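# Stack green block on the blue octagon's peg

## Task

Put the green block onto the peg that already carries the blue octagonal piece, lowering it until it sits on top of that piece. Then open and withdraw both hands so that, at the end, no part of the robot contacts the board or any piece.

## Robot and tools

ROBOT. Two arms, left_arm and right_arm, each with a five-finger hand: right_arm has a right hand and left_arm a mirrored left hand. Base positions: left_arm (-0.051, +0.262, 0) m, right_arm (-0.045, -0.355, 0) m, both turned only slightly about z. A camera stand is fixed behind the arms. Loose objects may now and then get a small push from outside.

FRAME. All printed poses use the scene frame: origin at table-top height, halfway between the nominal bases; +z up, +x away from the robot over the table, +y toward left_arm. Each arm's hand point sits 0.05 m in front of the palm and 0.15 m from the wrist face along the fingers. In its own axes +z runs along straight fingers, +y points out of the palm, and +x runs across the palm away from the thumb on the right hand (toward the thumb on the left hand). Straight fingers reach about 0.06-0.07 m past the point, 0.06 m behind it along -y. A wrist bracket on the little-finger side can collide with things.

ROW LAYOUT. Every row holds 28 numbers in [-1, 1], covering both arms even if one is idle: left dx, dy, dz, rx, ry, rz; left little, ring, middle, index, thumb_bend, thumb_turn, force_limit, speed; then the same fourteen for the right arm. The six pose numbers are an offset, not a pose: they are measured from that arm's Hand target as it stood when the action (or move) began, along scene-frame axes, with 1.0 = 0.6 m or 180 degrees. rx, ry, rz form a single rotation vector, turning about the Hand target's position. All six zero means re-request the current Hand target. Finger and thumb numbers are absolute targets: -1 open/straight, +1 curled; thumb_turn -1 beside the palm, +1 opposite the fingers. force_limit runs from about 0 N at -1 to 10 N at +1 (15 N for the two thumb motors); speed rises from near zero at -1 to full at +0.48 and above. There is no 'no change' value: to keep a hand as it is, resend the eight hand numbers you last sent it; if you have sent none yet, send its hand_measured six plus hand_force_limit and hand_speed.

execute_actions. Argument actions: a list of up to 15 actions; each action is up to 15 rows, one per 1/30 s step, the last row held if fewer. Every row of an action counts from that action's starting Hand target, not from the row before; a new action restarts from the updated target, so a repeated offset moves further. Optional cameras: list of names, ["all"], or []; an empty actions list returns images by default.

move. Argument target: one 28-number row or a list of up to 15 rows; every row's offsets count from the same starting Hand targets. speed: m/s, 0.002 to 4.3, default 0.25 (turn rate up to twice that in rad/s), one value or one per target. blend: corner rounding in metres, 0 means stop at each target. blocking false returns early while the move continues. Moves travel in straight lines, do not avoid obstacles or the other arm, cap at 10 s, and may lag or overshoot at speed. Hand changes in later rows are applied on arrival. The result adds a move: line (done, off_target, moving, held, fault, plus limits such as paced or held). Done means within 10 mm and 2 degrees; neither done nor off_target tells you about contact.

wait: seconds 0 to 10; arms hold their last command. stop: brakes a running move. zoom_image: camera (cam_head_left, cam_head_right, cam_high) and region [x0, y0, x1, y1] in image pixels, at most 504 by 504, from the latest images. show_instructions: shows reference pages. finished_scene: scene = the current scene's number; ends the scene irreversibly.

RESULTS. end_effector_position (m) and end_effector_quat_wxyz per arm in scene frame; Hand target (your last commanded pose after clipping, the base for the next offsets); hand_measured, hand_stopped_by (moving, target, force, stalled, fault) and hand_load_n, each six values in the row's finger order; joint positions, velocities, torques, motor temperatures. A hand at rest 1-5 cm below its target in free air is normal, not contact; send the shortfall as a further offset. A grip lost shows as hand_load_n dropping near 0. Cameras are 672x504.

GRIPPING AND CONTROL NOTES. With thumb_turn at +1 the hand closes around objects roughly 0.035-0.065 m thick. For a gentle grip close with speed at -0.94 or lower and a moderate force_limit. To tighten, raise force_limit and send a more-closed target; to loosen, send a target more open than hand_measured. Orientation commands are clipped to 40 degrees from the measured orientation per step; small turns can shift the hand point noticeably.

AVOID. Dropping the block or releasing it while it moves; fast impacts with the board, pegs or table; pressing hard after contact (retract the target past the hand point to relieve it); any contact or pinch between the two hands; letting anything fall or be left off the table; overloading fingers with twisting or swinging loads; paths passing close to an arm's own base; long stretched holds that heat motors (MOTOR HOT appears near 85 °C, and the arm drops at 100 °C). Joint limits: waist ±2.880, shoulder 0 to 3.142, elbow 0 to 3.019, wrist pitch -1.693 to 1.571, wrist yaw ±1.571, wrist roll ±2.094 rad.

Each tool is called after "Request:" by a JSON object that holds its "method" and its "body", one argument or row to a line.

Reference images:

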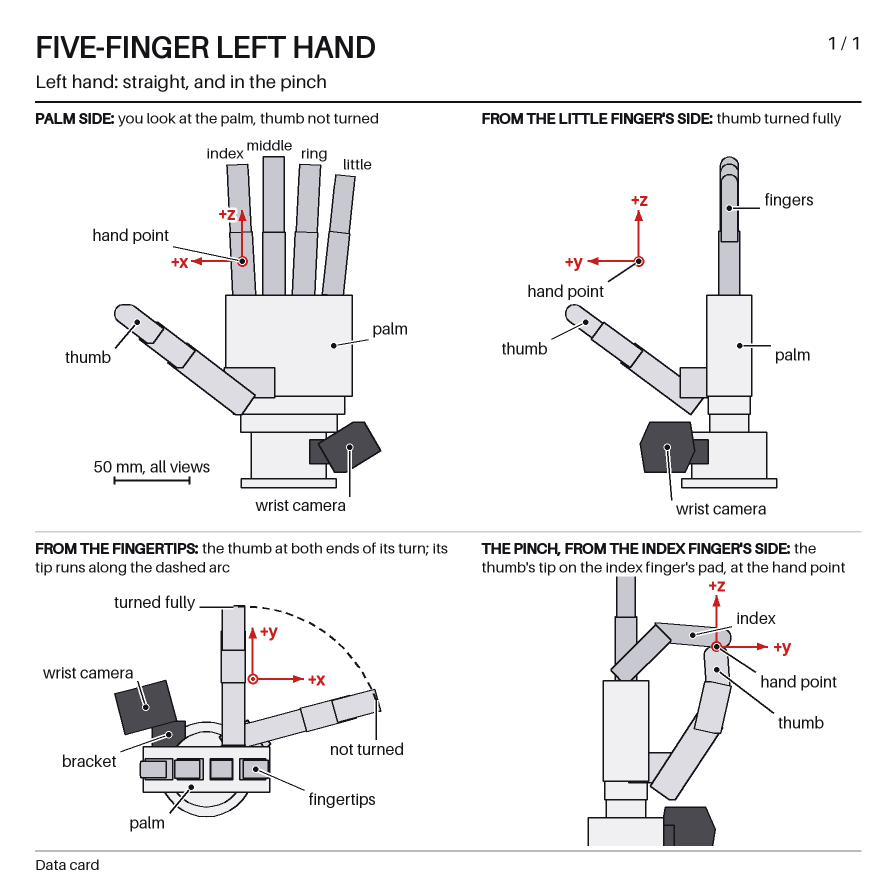

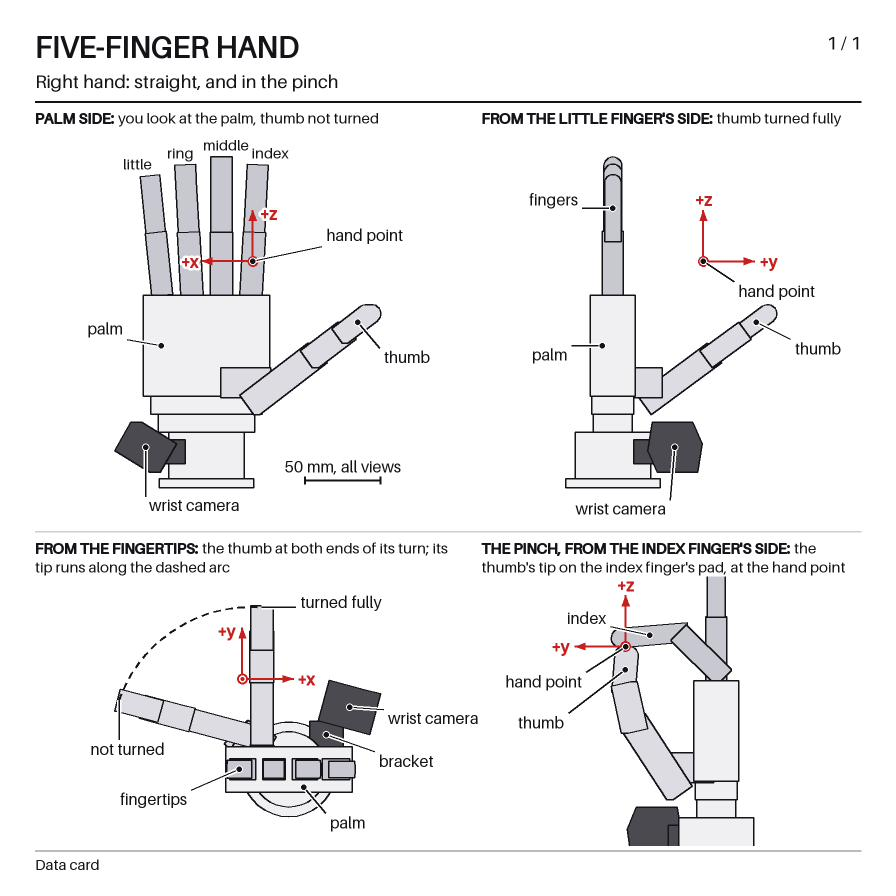

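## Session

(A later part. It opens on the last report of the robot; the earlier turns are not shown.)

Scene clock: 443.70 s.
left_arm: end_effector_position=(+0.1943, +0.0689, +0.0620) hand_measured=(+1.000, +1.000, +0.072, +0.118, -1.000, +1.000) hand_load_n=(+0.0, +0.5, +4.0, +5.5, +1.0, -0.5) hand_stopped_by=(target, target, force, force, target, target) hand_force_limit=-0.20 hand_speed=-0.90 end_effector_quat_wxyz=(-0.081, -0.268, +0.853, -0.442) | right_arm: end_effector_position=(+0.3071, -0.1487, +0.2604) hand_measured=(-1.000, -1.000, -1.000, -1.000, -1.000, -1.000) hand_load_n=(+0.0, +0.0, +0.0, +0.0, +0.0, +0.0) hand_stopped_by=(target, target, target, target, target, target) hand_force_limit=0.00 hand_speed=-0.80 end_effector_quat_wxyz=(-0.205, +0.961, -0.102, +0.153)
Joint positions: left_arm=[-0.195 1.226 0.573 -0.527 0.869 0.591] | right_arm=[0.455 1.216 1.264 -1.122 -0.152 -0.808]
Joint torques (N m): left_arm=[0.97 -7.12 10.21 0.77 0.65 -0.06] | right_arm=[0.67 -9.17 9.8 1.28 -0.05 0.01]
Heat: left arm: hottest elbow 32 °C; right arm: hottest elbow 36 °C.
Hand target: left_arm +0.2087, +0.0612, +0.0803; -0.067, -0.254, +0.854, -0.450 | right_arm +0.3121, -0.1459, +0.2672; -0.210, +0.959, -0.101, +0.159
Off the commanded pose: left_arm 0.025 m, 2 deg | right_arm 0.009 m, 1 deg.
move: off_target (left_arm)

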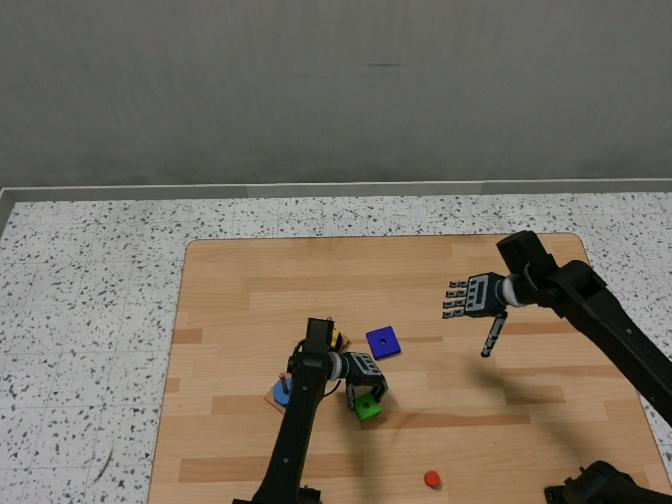

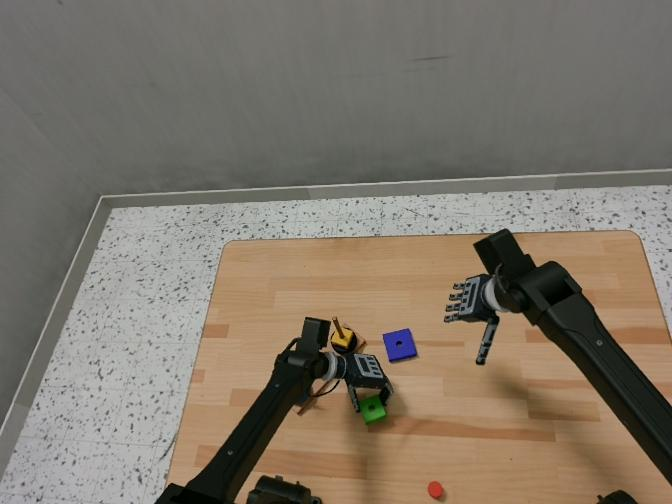

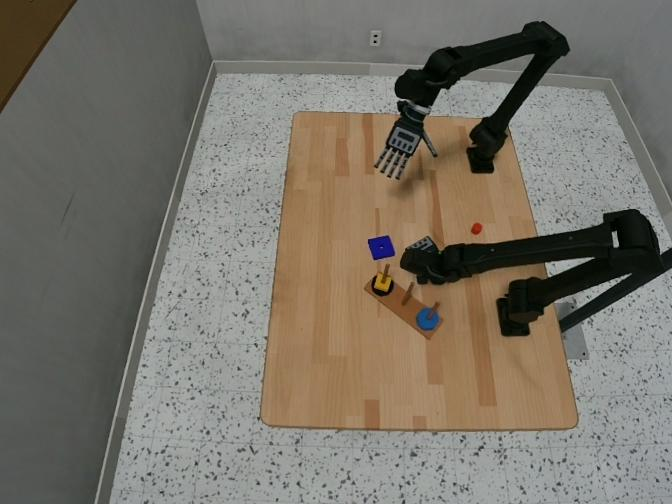

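Request:
{"method": "move", "body": {
  "target": [
    [0,0,0.3,0,0,0,1,1,0.5,0.5,-1,1,-0.2,-0.9, 0,0,0,0,0,0,-1,-1,-1,-1,-1,-1,0,-0.8],
    [0.0488,0.343,0.3,0,0,0.203,1,1,0.5,0.5,-1,1,-0.2,-0.9, 0,0,0,0,0,0,-1,-1,-1,-1,-1,-1,0,-0.8]
  ],
  "cameras": ["cam_head_left","cam_head_right","cam_high"],
  "speed": 0.12,
  "blend": 0.03
}}

Request:
{"method": "zoom_image", "body": {
  "camera": "cam_head_left",
  "region": [240, 320, 360, 410]
}}

Request:
{"method": "zoom_image", "body": {
  "camera": "cam_head_right",
  "region": [240, 320, 360, 410]
}}

Request:
{"method": "zoom_image", "body": {
  "camera": "cam_high",
  "region": [380, 240, 500, 350]
}}

Scene clock: 485.07 s.
left_arm: end_effector_position=(+0.2303, +0.2581, +0.2455) hand_measured=(+1.000, +1.000, +0.072, +0.118, -1.000, +1.000) hand_load_n=(+0.0, +0.0, +4.0, +5.0, +1.5, -0.5) hand_stopped_by=(target, target, force, force, target, target) hand_force_limit=-0.20 hand_speed=-0.90 end_effector_quat_wxyz=(+0.063, -0.511, +0.732, -0.446) | right_arm: end_effector_position=(+0.3071, -0.1487, +0.2604) hand_measured=(-1.000, -1.000, -1.000, -1.000, -1.000, -1.000) hand_load_n=(+0.0, +0.0, +0.0, +0.0, +0.0, +0.0) hand_stopped_by=(target, target, target, target, target, target) hand_force_limit=0.00 hand_speed=-0.80 end_effector_quat_wxyz=(-0.205, +0.961, -0.102, +0.153)
Joint positions: left_arm=[0.509 0.965 0.92 -1.223 0.898 0.72] | right_arm=[0.455 1.216 1.264 -1.122 -0.152 -0.808]
Joint torques (N m): left_arm=[3.31 -3.37 11.45 0.69 0.95 0.09] | right_arm=[0.91 -9.47 9.84 1.29 -0.05 0.01]
Heat: left arm: hottest elbow 33 °C; right arm: hottest elbow 36 °C.
Hand target: left_arm +0.2380, +0.2670, +0.2603; +0.077, -0.509, +0.731, -0.448 | right_arm +0.3121, -0.1459, +0.2672; -0.210, +0.959, -0.101, +0.159
Off the commanded pose: left_arm 0.019 m, 2 deg | right_arm 0.009 m, 1 deg.
move: off_target (left_arm)

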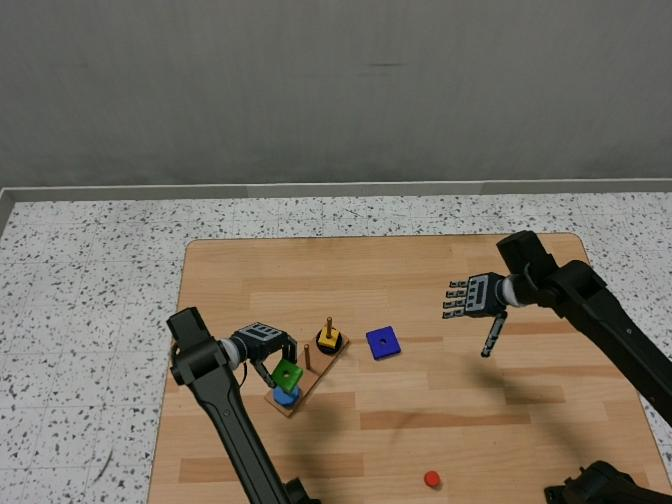

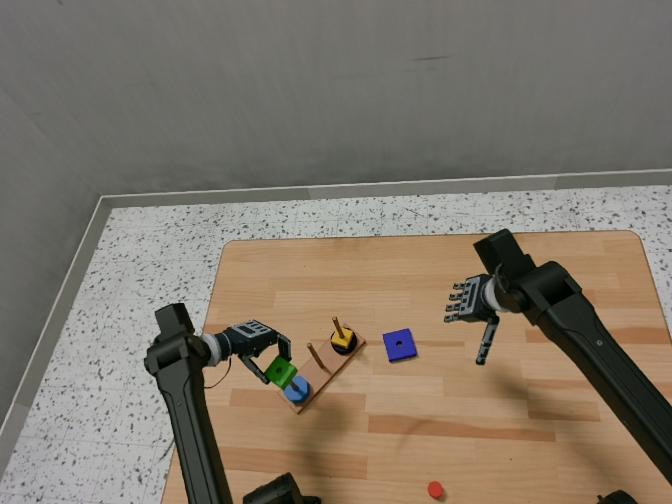

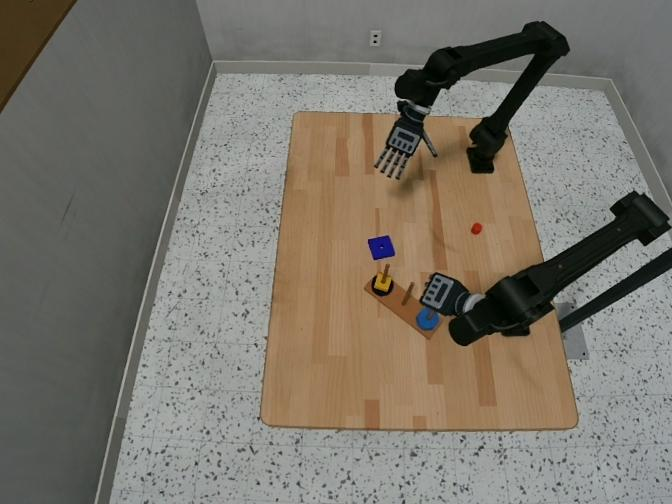

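Scaled by 4.200 from the camera's 672x504 image, which has a finer 960x720 frame.

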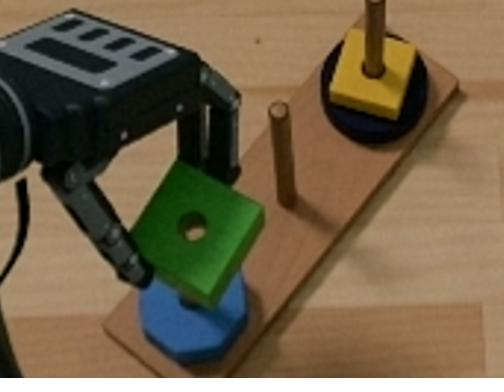

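Scaled by 4.200 from the camera's 672x504 image, which has a finer 960x720 frame.

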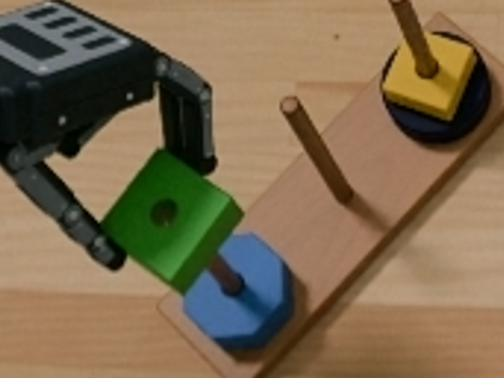

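Scaled by 4.200 from the camera's 672x504 image, which has a finer 960x720 frame.

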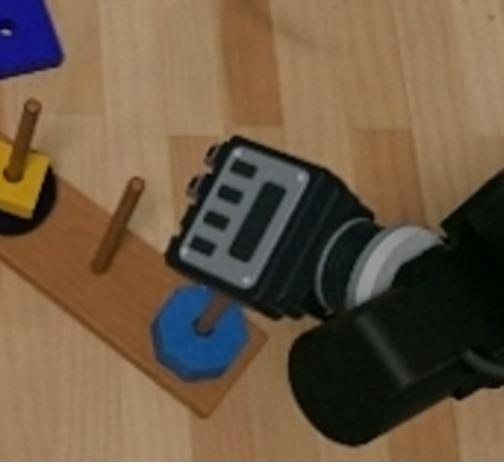

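Request:
{"method": "move", "body": {
  "target": [0.0277,0.0217,-0.05,0,0,0,1,1,0.5,0.5,-1,1,-0.2,-0.9, 0,0,0,0,0,0,-1,-1,-1,-1,-1,-1,0,-0.8],
  "cameras": ["cam_head_left","cam_head_right"],
  "speed": 0.08
}}

Request:
{"method": "zoom_image", "body": {
  "camera": "cam_head_left",
  "region": [250, 345, 330, 405]
}}

Request:
{"method": "zoom_image", "body": {
  "camera": "cam_head_right",
  "region": [250, 345, 330, 405]
}}

Scene clock: 502.43 s.
left_arm: end_effector_position=(+0.2487, +0.2722, +0.2297) hand_measured=(+1.000, +1.000, +0.072, +0.118, -1.000, +1.000) hand_load_n=(+0.0, +0.0, +4.0, +5.0, +1.0, -0.5) hand_stopped_by=(target, target, force, force, target, target) hand_force_limit=-0.20 hand_speed=-0.90 end_effector_quat_wxyz=(+0.068, -0.509, +0.733, -0.446) | right_arm: end_effector_position=(+0.3071, -0.1487, +0.2604) hand_measured=(-1.000, -1.000, -1.000, -1.000, -1.000, -1.000) hand_load_n=(+0.0, +0.0, +0.0, +0.0, +0.0, +0.0) hand_stopped_by=(target, target, target, target, target, target) hand_force_limit=0.00 hand_speed=-0.80 end_effector_quat_wxyz=(-0.205, +0.961, -0.102, +0.153)
Joint positions: left_arm=[0.52 1.031 0.92 -1.159 0.902 0.738] | right_arm=[0.455 1.216 1.264 -1.122 -0.152 -0.808]
Joint torques (N m): left_arm=[3.49 -3.84 9.01 1.68 0.97 0.07] | right_arm=[0.67 -9.23 9.81 1.29 -0.05 -0.01]
Heat: left arm: hottest elbow 33 °C; right arm: hottest elbow 36 °C.
Hand target: left_arm +0.2546, +0.2801, +0.2303; +0.077, -0.509, +0.731, -0.448 | right_arm +0.3121, -0.1459, +0.2672; -0.210, +0.959, -0.101, +0.159
Off the commanded pose: left_arm 0.010 m, 1 deg | right_arm 0.009 m, 1 deg.
move: done
Images, in order (width x height): cam_head_left 672x504, cam_head_right 672x504.

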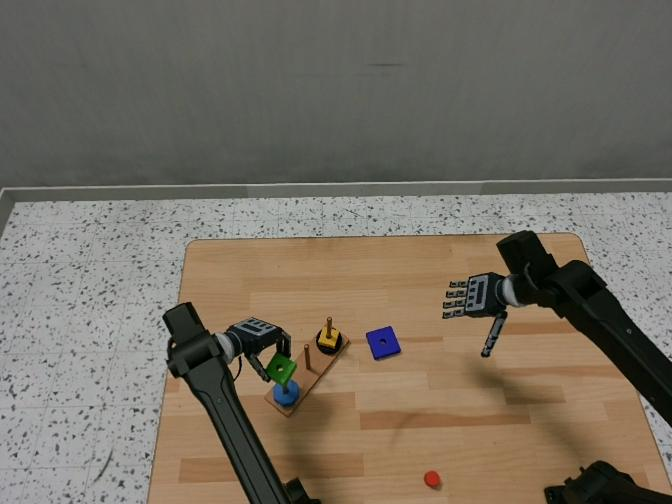

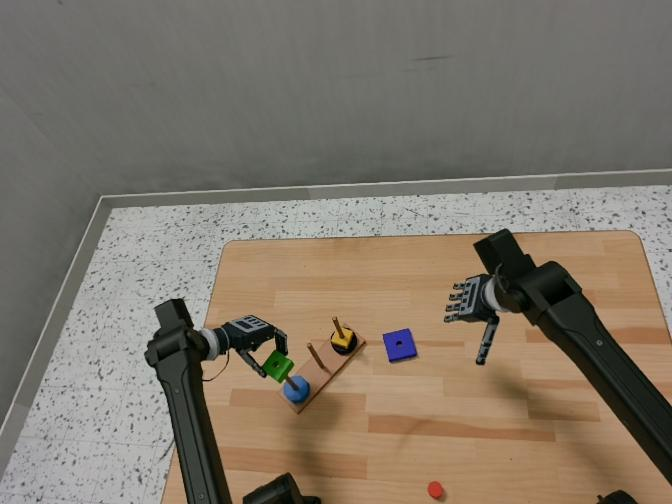

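Scaled by 6.300 from the camera's 672x504 image, which has a finer 960x720 frame.

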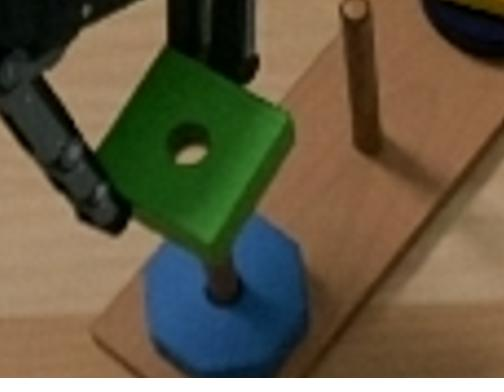

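Scaled by 6.300 from the camera's 672x504 image, which has a finer 960x720 frame.

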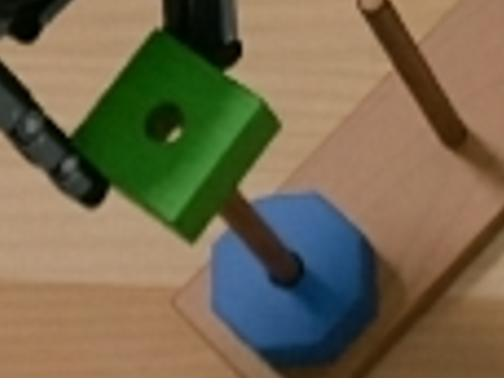

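Request:
{"method": "zoom_image", "body": {
  "camera": "cam_head_left",
  "region": [258, 348, 302, 388]
}}

Request:
{"method": "zoom_image", "body": {
  "camera": "cam_head_right",
  "region": [258, 346, 302, 386]
}}

Scaled by 11.455 from the camera's 672x504 image, which has a finer 960x720 frame.

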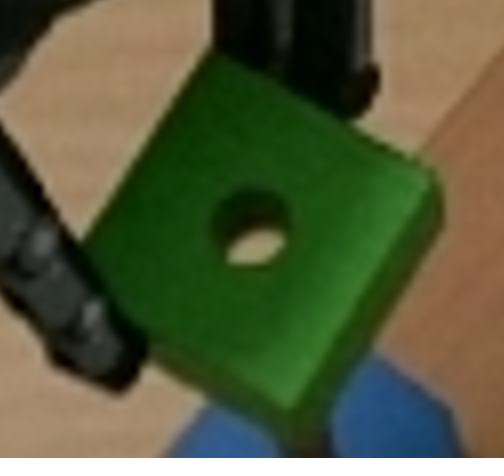

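Scaled by 11.455 from the camera's 672x504 image, which has a finer 960x720 frame.

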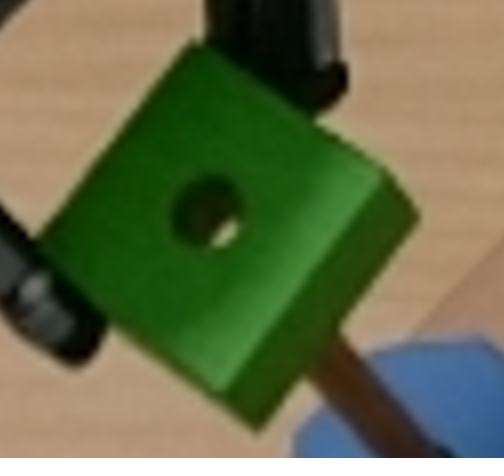

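Request:
{"method": "move", "body": {
  "target": [0,0,-0.05,0,0,0,1,1,0.5,0.5,-1,1,-0.2,-0.9, 0,0,0,0,0,0,-1,-1,-1,-1,-1,-1,0,-0.8],
  "cameras": ["cam_head_left","cam_head_right"],
  "speed": 0.05
}}

Request:
{"method": "zoom_image", "body": {
  "camera": "cam_head_left",
  "region": [258, 356, 302, 396]
}}

Request:
{"method": "zoom_image", "body": {
  "camera": "cam_head_right",
  "region": [258, 356, 302, 396]
}}

Scene clock: 563.33 s.
left_arm: end_effector_position=(+0.2495, +0.2726, +0.2029) hand_measured=(+1.000, +1.000, +0.072, +0.118, -1.000, +1.000) hand_load_n=(+0.0, +0.0, +3.5, +5.0, +1.5, -0.5) hand_stopped_by=(target, target, force, force, target, target) hand_force_limit=-0.20 hand_speed=-0.90 end_effector_quat_wxyz=(+0.069, -0.508, +0.733, -0.447) | right_arm: end_effector_position=(+0.3071, -0.1487, +0.2604) hand_measured=(-1.000, -1.000, -1.000, -1.000, -1.000, -1.000) hand_load_n=(+0.5, +0.0, +0.0, +0.0, +0.0, +0.0) hand_stopped_by=(target, target, target, target, target, target) hand_force_limit=0.00 hand_speed=-0.80 end_effector_quat_wxyz=(-0.205, +0.961, -0.102, +0.153)
Joint positions: left_arm=[0.52 1.043 0.856 -1.08 0.903 0.738] | right_arm=[0.455 1.216 1.264 -1.122 -0.152 -0.808]
Joint torques (N m): left_arm=[3.08 -3.72 8.31 1.81 0.92 0.11] | right_arm=[0.91 -9.23 9.87 1.31 -0.05 0.01]
Heat: left arm: hottest elbow 33 °C; right arm: hottest elbow 36 °C.
Hand target: left_arm +0.2546, +0.2800, +0.2003; +0.077, -0.509, +0.731, -0.448 | right_arm +0.3121, -0.1459, +0.2672; -0.210, +0.959, -0.101, +0.159
Off the commanded pose: left_arm 0.009 m, 1 deg | right_arm 0.009 m, 1 deg.
move: done
Images, in order (width x height): cam_head_left 672x504, cam_head_right 672x504.

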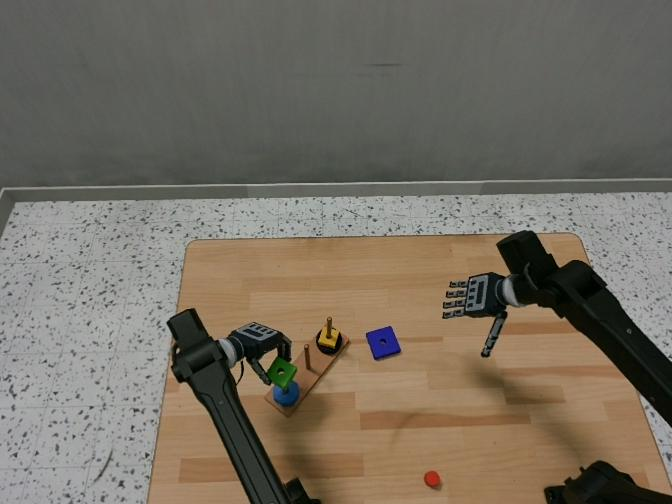

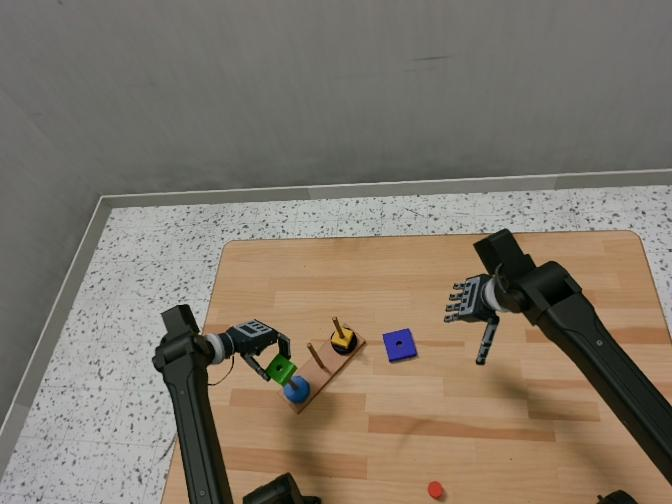

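Scaled by 11.455 from the camera's 672x504 image, which has a finer 960x720 frame.

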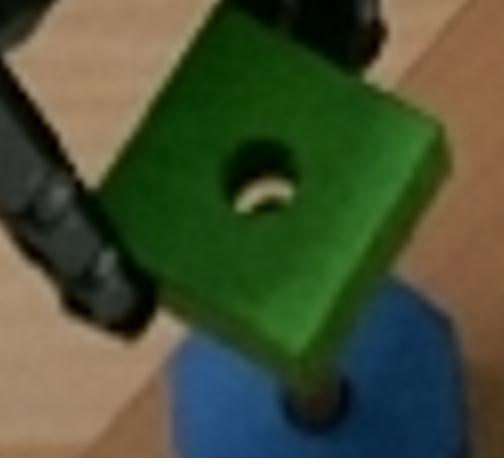

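Scaled by 11.455 from the camera's 672x504 image, which has a finer 960x720 frame.

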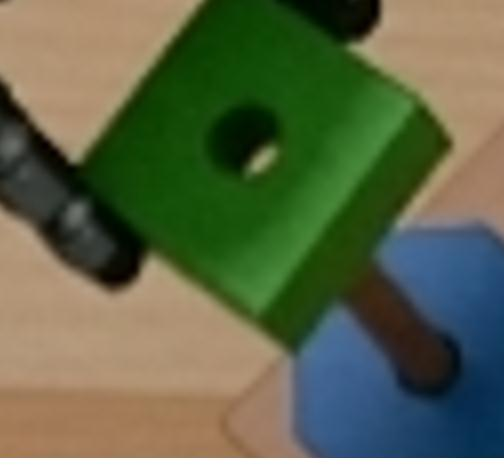

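Request:
{"method": "zoom_image", "body": {
  "camera": "cam_head_left",
  "region": [274, 364, 290, 396]
}}

Request:
{"method": "zoom_image", "body": {
  "camera": "cam_head_right",
  "region": [274, 362, 306, 394]
}}

Scaled by 15.750 from the camera's 672x504 image, which has a finer 960x720 frame.

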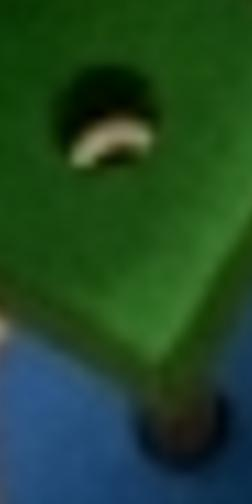

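Scaled by 15.750 from the camera's 672x504 image, which has a finer 960x720 frame.

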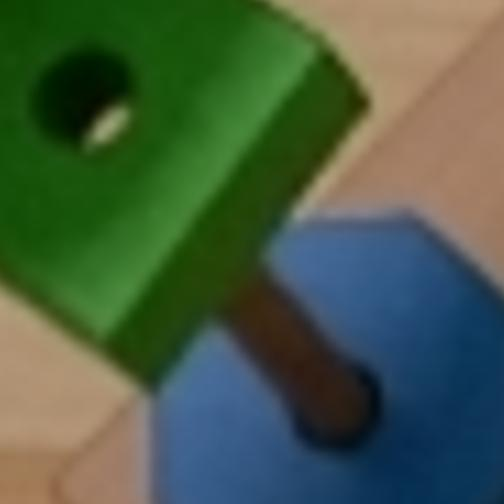

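Request:
{"method": "move", "body": {
  "target": [0.0033,0.0017,-0.0133,0,0,0,1,1,0.5,0.5,-1,1,-0.2,-0.9, 0,0,0,0,0,0,-1,-1,-1,-1,-1,-1,0,-0.8],
  "cameras": ["cam_head_left","cam_head_right"],
  "speed": 0.05
}}

Request:
{"method": "zoom_image", "body": {
  "camera": "cam_head_left",
  "region": [266, 358, 298, 398]
}}

Request:
{"method": "zoom_image", "body": {
  "camera": "cam_head_right",
  "region": [266, 356, 306, 396]
}}

Scene clock: 610.93 s.
left_arm: end_effector_position=(+0.2509, +0.2734, +0.1947) hand_measured=(+1.000, +1.000, +0.072, +0.118, -1.000, +1.000) hand_load_n=(+0.0, +0.0, +4.0, +5.0, +1.5, -0.5) hand_stopped_by=(target, target, force, force, target, target) hand_force_limit=-0.20 hand_speed=-0.90 end_effector_quat_wxyz=(+0.069, -0.508, +0.733, -0.447) | right_arm: end_effector_position=(+0.3071, -0.1487, +0.2604) hand_measured=(-1.000, -1.000, -1.000, -1.000, -1.000, -1.000) hand_load_n=(+0.0, +0.0, +0.0, +0.0, +0.0, +0.0) hand_stopped_by=(target, target, target, target, target, target) hand_force_limit=0.00 hand_speed=-0.80 end_effector_quat_wxyz=(-0.205, +0.961, -0.102, +0.153)
Joint positions: left_arm=[0.52 1.053 0.841 -1.055 0.903 0.738] | right_arm=[0.455 1.216 1.264 -1.122 -0.152 -0.808]
Joint torques (N m): left_arm=[3.19 -3.43 8.43 1.92 0.94 0.06] | right_arm=[0.85 -9.35 9.81 1.31 -0.05 0]
Heat: left arm: hottest elbow 34 °C; right arm: hottest elbow 37 °C.
Hand target: left_arm +0.2566, +0.2810, +0.1922; +0.077, -0.509, +0.731, -0.448 | right_arm +0.3121, -0.1459, +0.2672; -0.210, +0.959, -0.101, +0.159
Off the commanded pose: left_arm 0.010 m, 1 deg | right_arm 0.009 m, 1 deg.
move: done
Images, in order (width x height): cam_head_left 672x504, cam_head_right 672x504.

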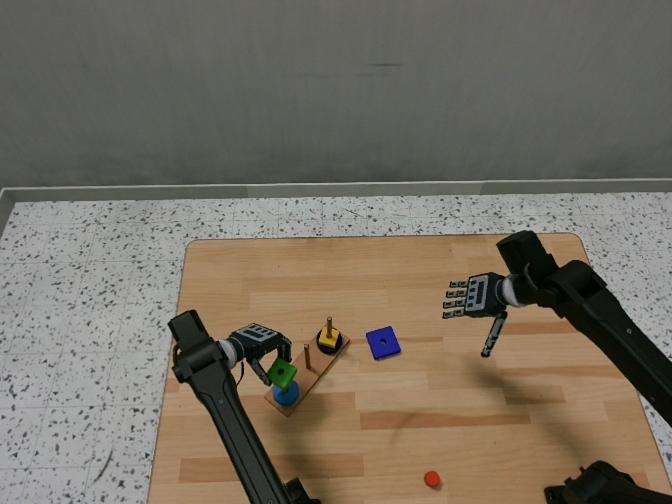

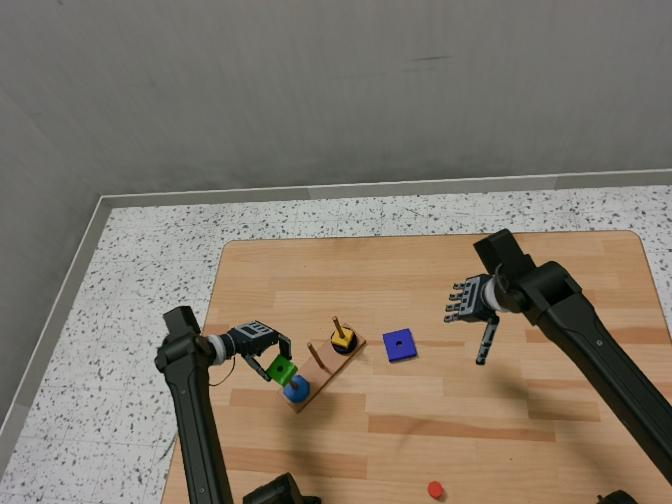

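Scaled by 12.600 from the camera's 672x504 image, which has a finer 960x720 frame.

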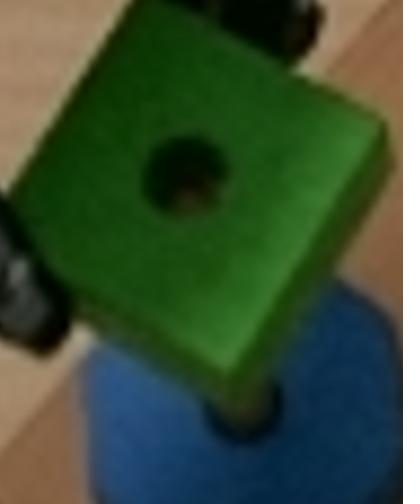

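Scaled by 12.600 from the camera's 672x504 image, which has a finer 960x720 frame.

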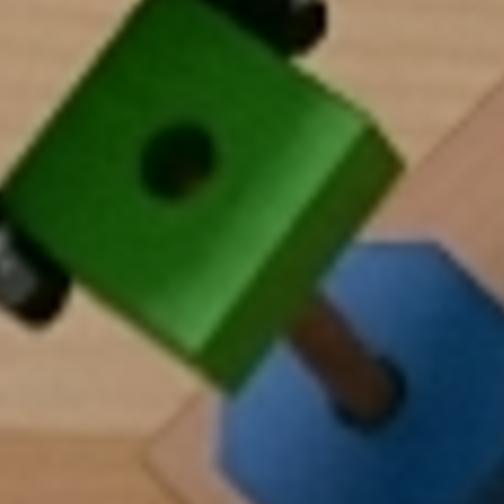

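Request:
{"method": "zoom_image", "body": {
  "camera": "cam_head_left",
  "region": [275, 366, 287, 378]
}}

Request:
{"method": "zoom_image", "body": {
  "camera": "cam_head_right",
  "region": [274, 363, 286, 375]
}}

Scaled by 42.000 from the camera's 672x504 image, which has a finer 960x720 frame.

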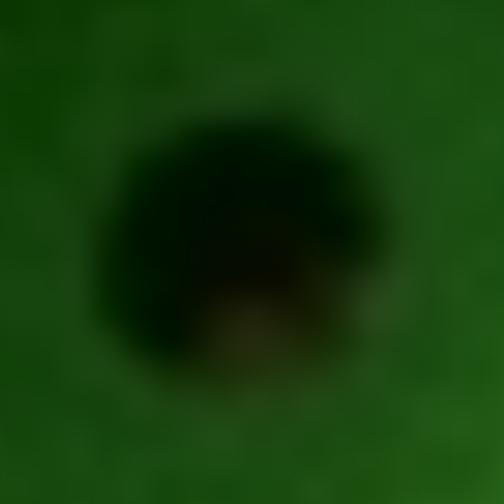

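Scaled by 42.000 from the camera's 672x504 image, which has a finer 960x720 frame.

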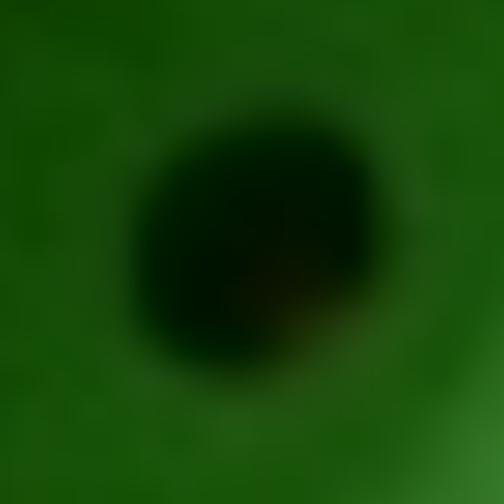

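Request:
{"method": "move", "body": {
  "target": [0.0,0.0017,-0.0333,0,0,0,1,1,0.5,0.5,-1,1,-0.2,-0.9, 0,0,0,0,0,0,-1,-1,-1,-1,-1,-1,0,-0.8],
  "cameras": ["cam_head_left","cam_head_right"],
  "speed": 0.05
}}

Request:
{"method": "zoom_image", "body": {
  "camera": "cam_head_left",
  "region": [266, 358, 298, 398]
}}

Request:
{"method": "zoom_image", "body": {
  "camera": "cam_head_right",
  "region": [266, 356, 306, 396]
}}

Scene clock: 639.40 s.
left_arm: end_effector_position=(+0.2511, +0.2736, +0.1747) hand_measured=(+1.000, +1.000, +0.072, +0.118, -1.000, +1.000) hand_load_n=(+0.0, +0.0, +3.5, +5.0, +1.0, -0.5) hand_stopped_by=(target, target, force, force, target, target) hand_force_limit=-0.20 hand_speed=-0.90 end_effector_quat_wxyz=(+0.067, -0.509, +0.733, -0.447) | right_arm: end_effector_position=(+0.3071, -0.1487, +0.2604) hand_measured=(-1.000, -1.000, -1.000, -1.000, -1.000, -1.000) hand_load_n=(+0.0, +0.0, +0.0, +0.0, +0.0, +0.0) hand_stopped_by=(target, target, target, target, target, target) hand_force_limit=0.00 hand_speed=-0.80 end_effector_quat_wxyz=(-0.205, +0.961, -0.102, +0.153)
Joint positions: left_arm=[0.52 1.071 0.8 -1 0.903 0.739] | right_arm=[0.455 1.216 1.264 -1.122 -0.152 -0.808]
Joint torques (N m): left_arm=[3.43 -3.72 8.32 1.85 0.95 0.11] | right_arm=[0.97 -9.64 9.87 1.36 -0.04 -0.01]
Heat: left arm: hottest elbow 33 °C; right arm: hottest elbow 37 °C.
Hand target: left_arm +0.2566, +0.2820, +0.1723; +0.077, -0.509, +0.731, -0.448 | right_arm +0.3121, -0.1459, +0.2672; -0.210, +0.959, -0.101, +0.159
Off the commanded pose: left_arm 0.010 m, 1 deg | right_arm 0.009 m, 1 deg.
move: done
Images, in order (width x height): cam_head_left 672x504, cam_head_right 672x504.

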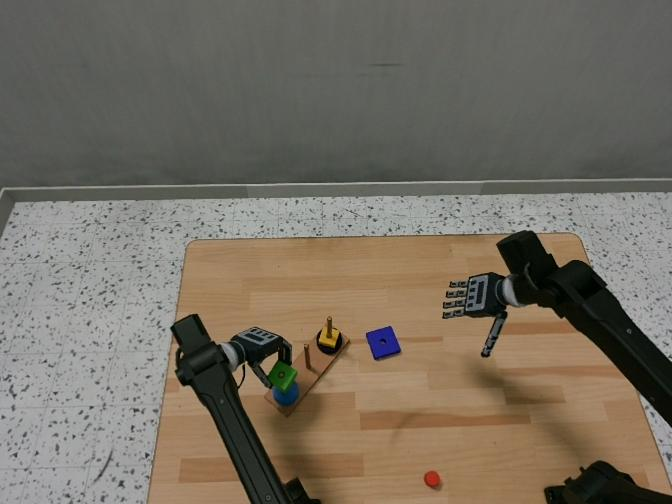

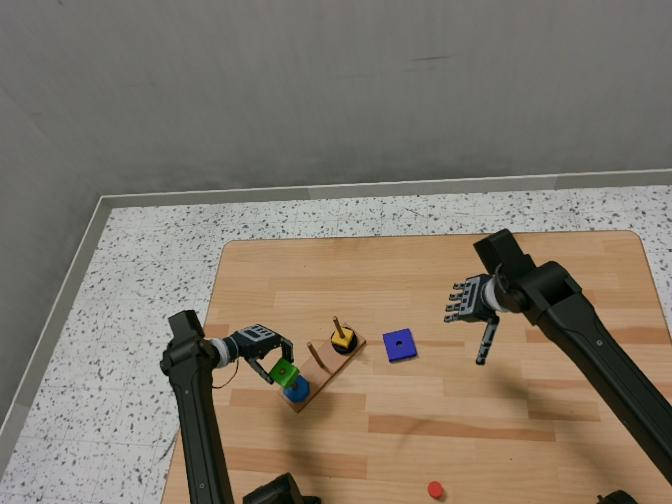

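Scaled by 12.600 from the camera's 672x504 image, which has a finer 960x720 frame.

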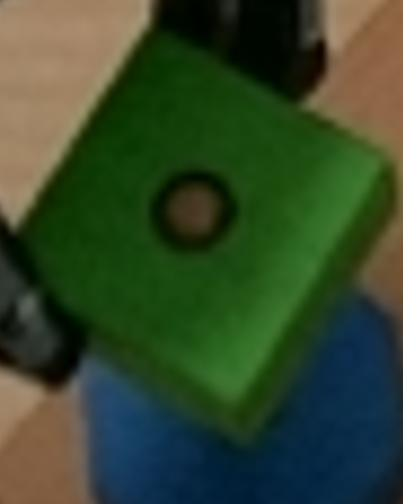

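Scaled by 12.600 from the camera's 672x504 image, which has a finer 960x720 frame.

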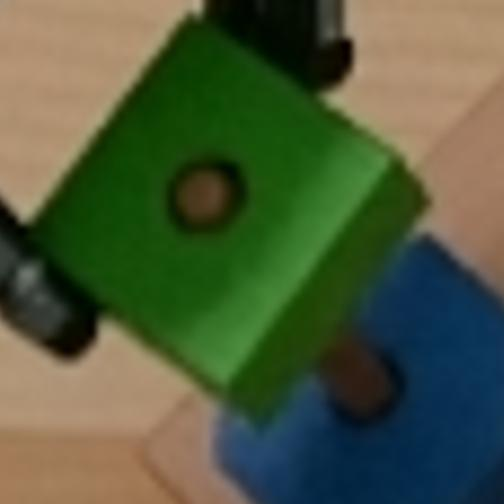

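Request:
{"method": "move", "body": {
  "target": [0.0,0.0,-0.0833,0,0,0,1,1,0.5,0.5,-1,1,-0.2,-0.9, 0,0,0,0,0,0,-1,-1,-1,-1,-1,-1,0,-0.8],
  "cameras": ["cam_head_left","cam_head_right"],
  "speed": 0.06
}}

Request:
{"method": "zoom_image", "body": {
  "camera": "cam_head_left",
  "region": [250, 340, 310, 400]
}}

Request:
{"method": "zoom_image", "body": {
  "camera": "cam_head_right",
  "region": [256, 340, 316, 400]
}}

Scene clock: 648.67 s.
left_arm: end_effector_position=(+0.2518, +0.2742, +0.1247) hand_measured=(+1.000, +1.000, +0.072, +0.118, -1.000, +1.000) hand_load_n=(+0.0, +0.5, +3.5, +5.0, +1.5, +0.0) hand_stopped_by=(target, target, force, force, target, target) hand_force_limit=-0.20 hand_speed=-0.90 end_effector_quat_wxyz=(+0.068, -0.508, +0.733, -0.447) | right_arm: end_effector_position=(+0.3071, -0.1487, +0.2604) hand_measured=(-1.000, -1.000, -1.000, -1.000, -1.000, -1.000) hand_load_n=(+0.0, +0.0, +0.0, +0.0, +0.0, +0.0) hand_stopped_by=(target, target, target, target, target, target) hand_force_limit=0.00 hand_speed=-0.80 end_effector_quat_wxyz=(-0.205, +0.961, -0.102, +0.153)
Joint positions: left_arm=[0.521 1.129 0.7 -0.842 0.903 0.742] | right_arm=[0.455 1.216 1.264 -1.122 -0.152 -0.808]
Joint torques (N m): left_arm=[3.66 -4.42 7.91 1.88 0.92 0.08] | right_arm=[0.97 -9.41 9.78 1.29 -0.06 -0.01]
Heat: left arm: hottest elbow 33 °C; right arm: hottest elbow 37 °C.
Hand target: left_arm +0.2566, +0.2821, +0.1222; +0.077, -0.509, +0.731, -0.448 | right_arm +0.3121, -0.1459, +0.2672; -0.210, +0.959, -0.101, +0.159
Off the commanded pose: left_arm 0.010 m, 1 deg | right_arm 0.009 m, 1 deg.
move: done
Images, in order (width x height): cam_head_left 672x504, cam_head_right 672x504.

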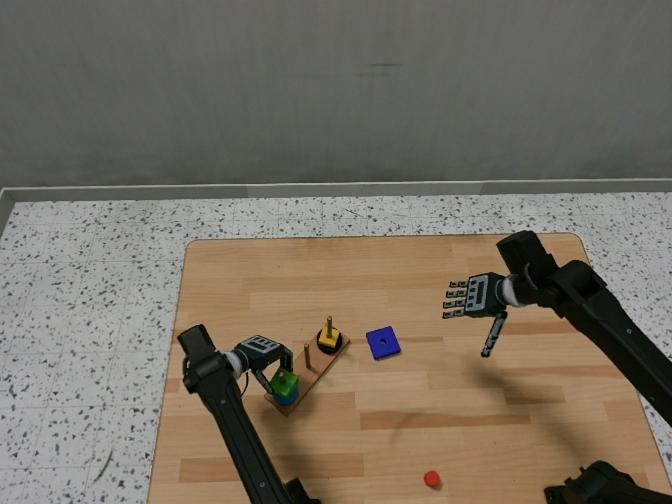

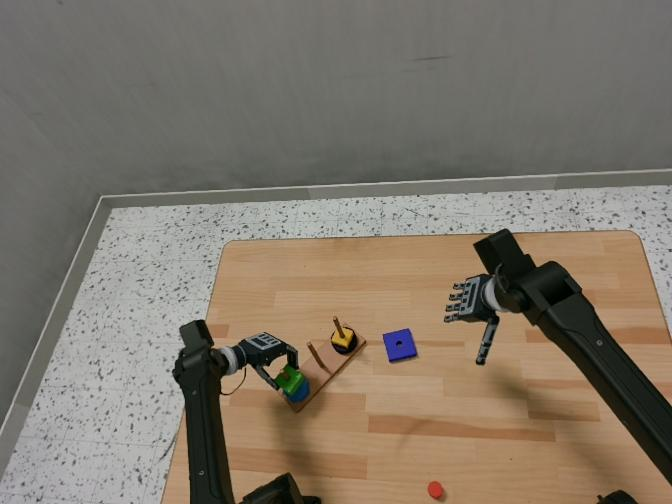

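Scaled by 8.400 from the camera's 672x504 image, which has a finer 960x720 frame.

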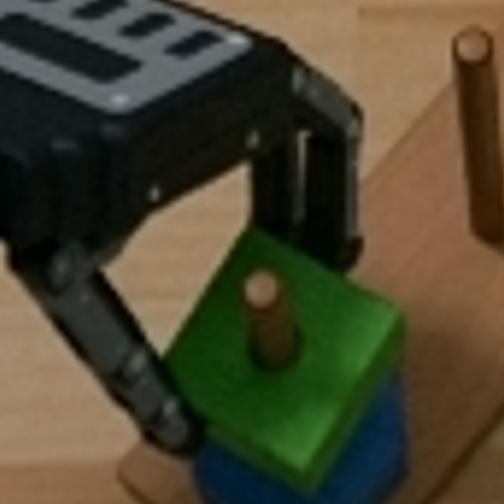

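Scaled by 8.400 from the camera's 672x504 image, which has a finer 960x720 frame.

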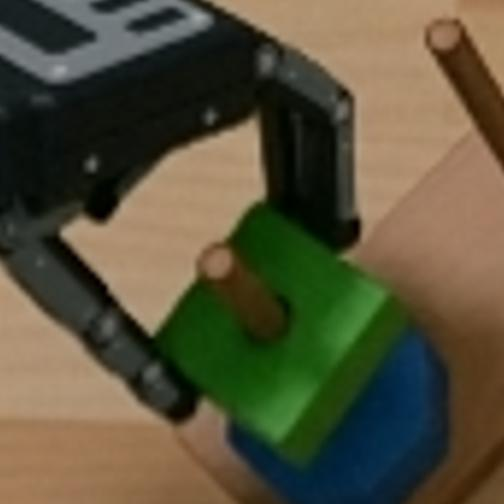

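Request:
{"method": "move", "body": {
  "target": [0.0,0.0,-0.07,0,0,0,1,1,0.5,0.5,-1,1,-0.2,-0.9, 0,0,0,0,0,0,-1,-1,-1,-1,-1,-1,0,-0.8],
  "cameras": ["cam_head_left","cam_head_right"],
  "speed": 0.05
}}

Request:
{"method": "zoom_image", "body": {
  "camera": "cam_head_left",
  "region": [250, 350, 310, 410]
}}

Request:
{"method": "zoom_image", "body": {
  "camera": "cam_head_right",
  "region": [256, 350, 316, 410]
}}

Scene clock: 660.23 s.
left_arm: end_effector_position=(+0.2524, +0.2745, +0.0831) hand_measured=(+1.000, +1.000, +0.072, +0.118, -1.000, +1.000) hand_load_n=(+0.0, +0.0, +3.5, +5.0, +1.5, +0.0) hand_stopped_by=(target, target, force, force, target, target) hand_force_limit=-0.20 hand_speed=-0.90 end_effector_quat_wxyz=(+0.068, -0.507, +0.733, -0.447) | right_arm: end_effector_position=(+0.3071, -0.1487, +0.2604) hand_measured=(-1.000, -1.000, -1.000, -1.000, -1.000, -1.000) hand_load_n=(+0.0, -0.5, +0.0, +0.0, +0.0, +0.0) hand_stopped_by=(target, target, target, target, target, target) hand_force_limit=0.00 hand_speed=-0.80 end_effector_quat_wxyz=(-0.205, +0.961, -0.102, +0.153)
Joint positions: left_arm=[0.521 1.2 0.628 -0.698 0.904 0.742] | right_arm=[0.455 1.216 1.264 -1.122 -0.152 -0.808]
Joint torques (N m): left_arm=[3.78 -4.42 7.2 2.03 0.92 0.09] | right_arm=[0.73 -9.29 9.83 1.36 -0.04 0.01]
Heat: left arm: hottest elbow 33 °C; right arm: hottest elbow 37 °C.
Hand target: left_arm +0.2567, +0.2821, +0.0803; +0.077, -0.509, +0.731, -0.448 | right_arm +0.3121, -0.1459, +0.2672; -0.210, +0.959, -0.101, +0.159
Off the commanded pose: left_arm 0.009 m, 1 deg | right_arm 0.009 m, 1 deg.
move: done
Images, in order (width x height): cam_head_left 672x504, cam_head_right 672x504.

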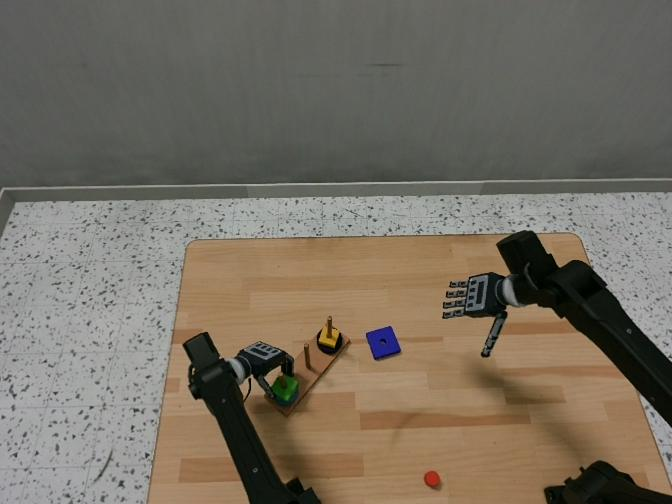

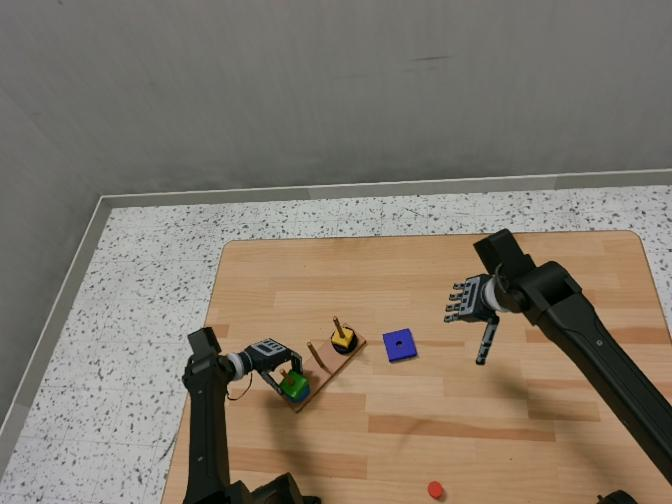

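Scaled by 8.400 from the camera's 672x504 image, which has a finer 960x720 frame.

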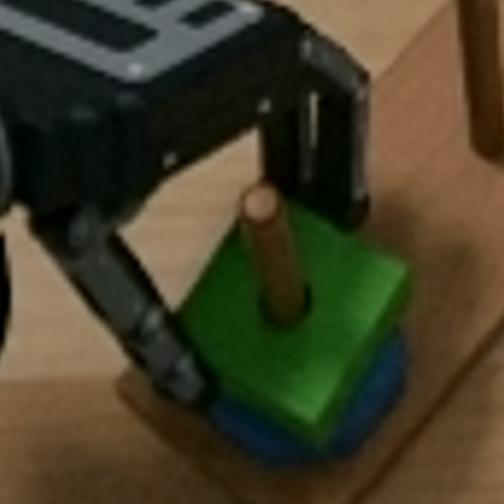

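Scaled by 8.400 from the camera's 672x504 image, which has a finer 960x720 frame.

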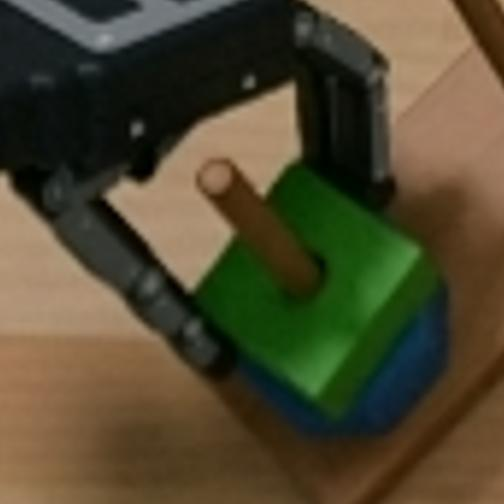

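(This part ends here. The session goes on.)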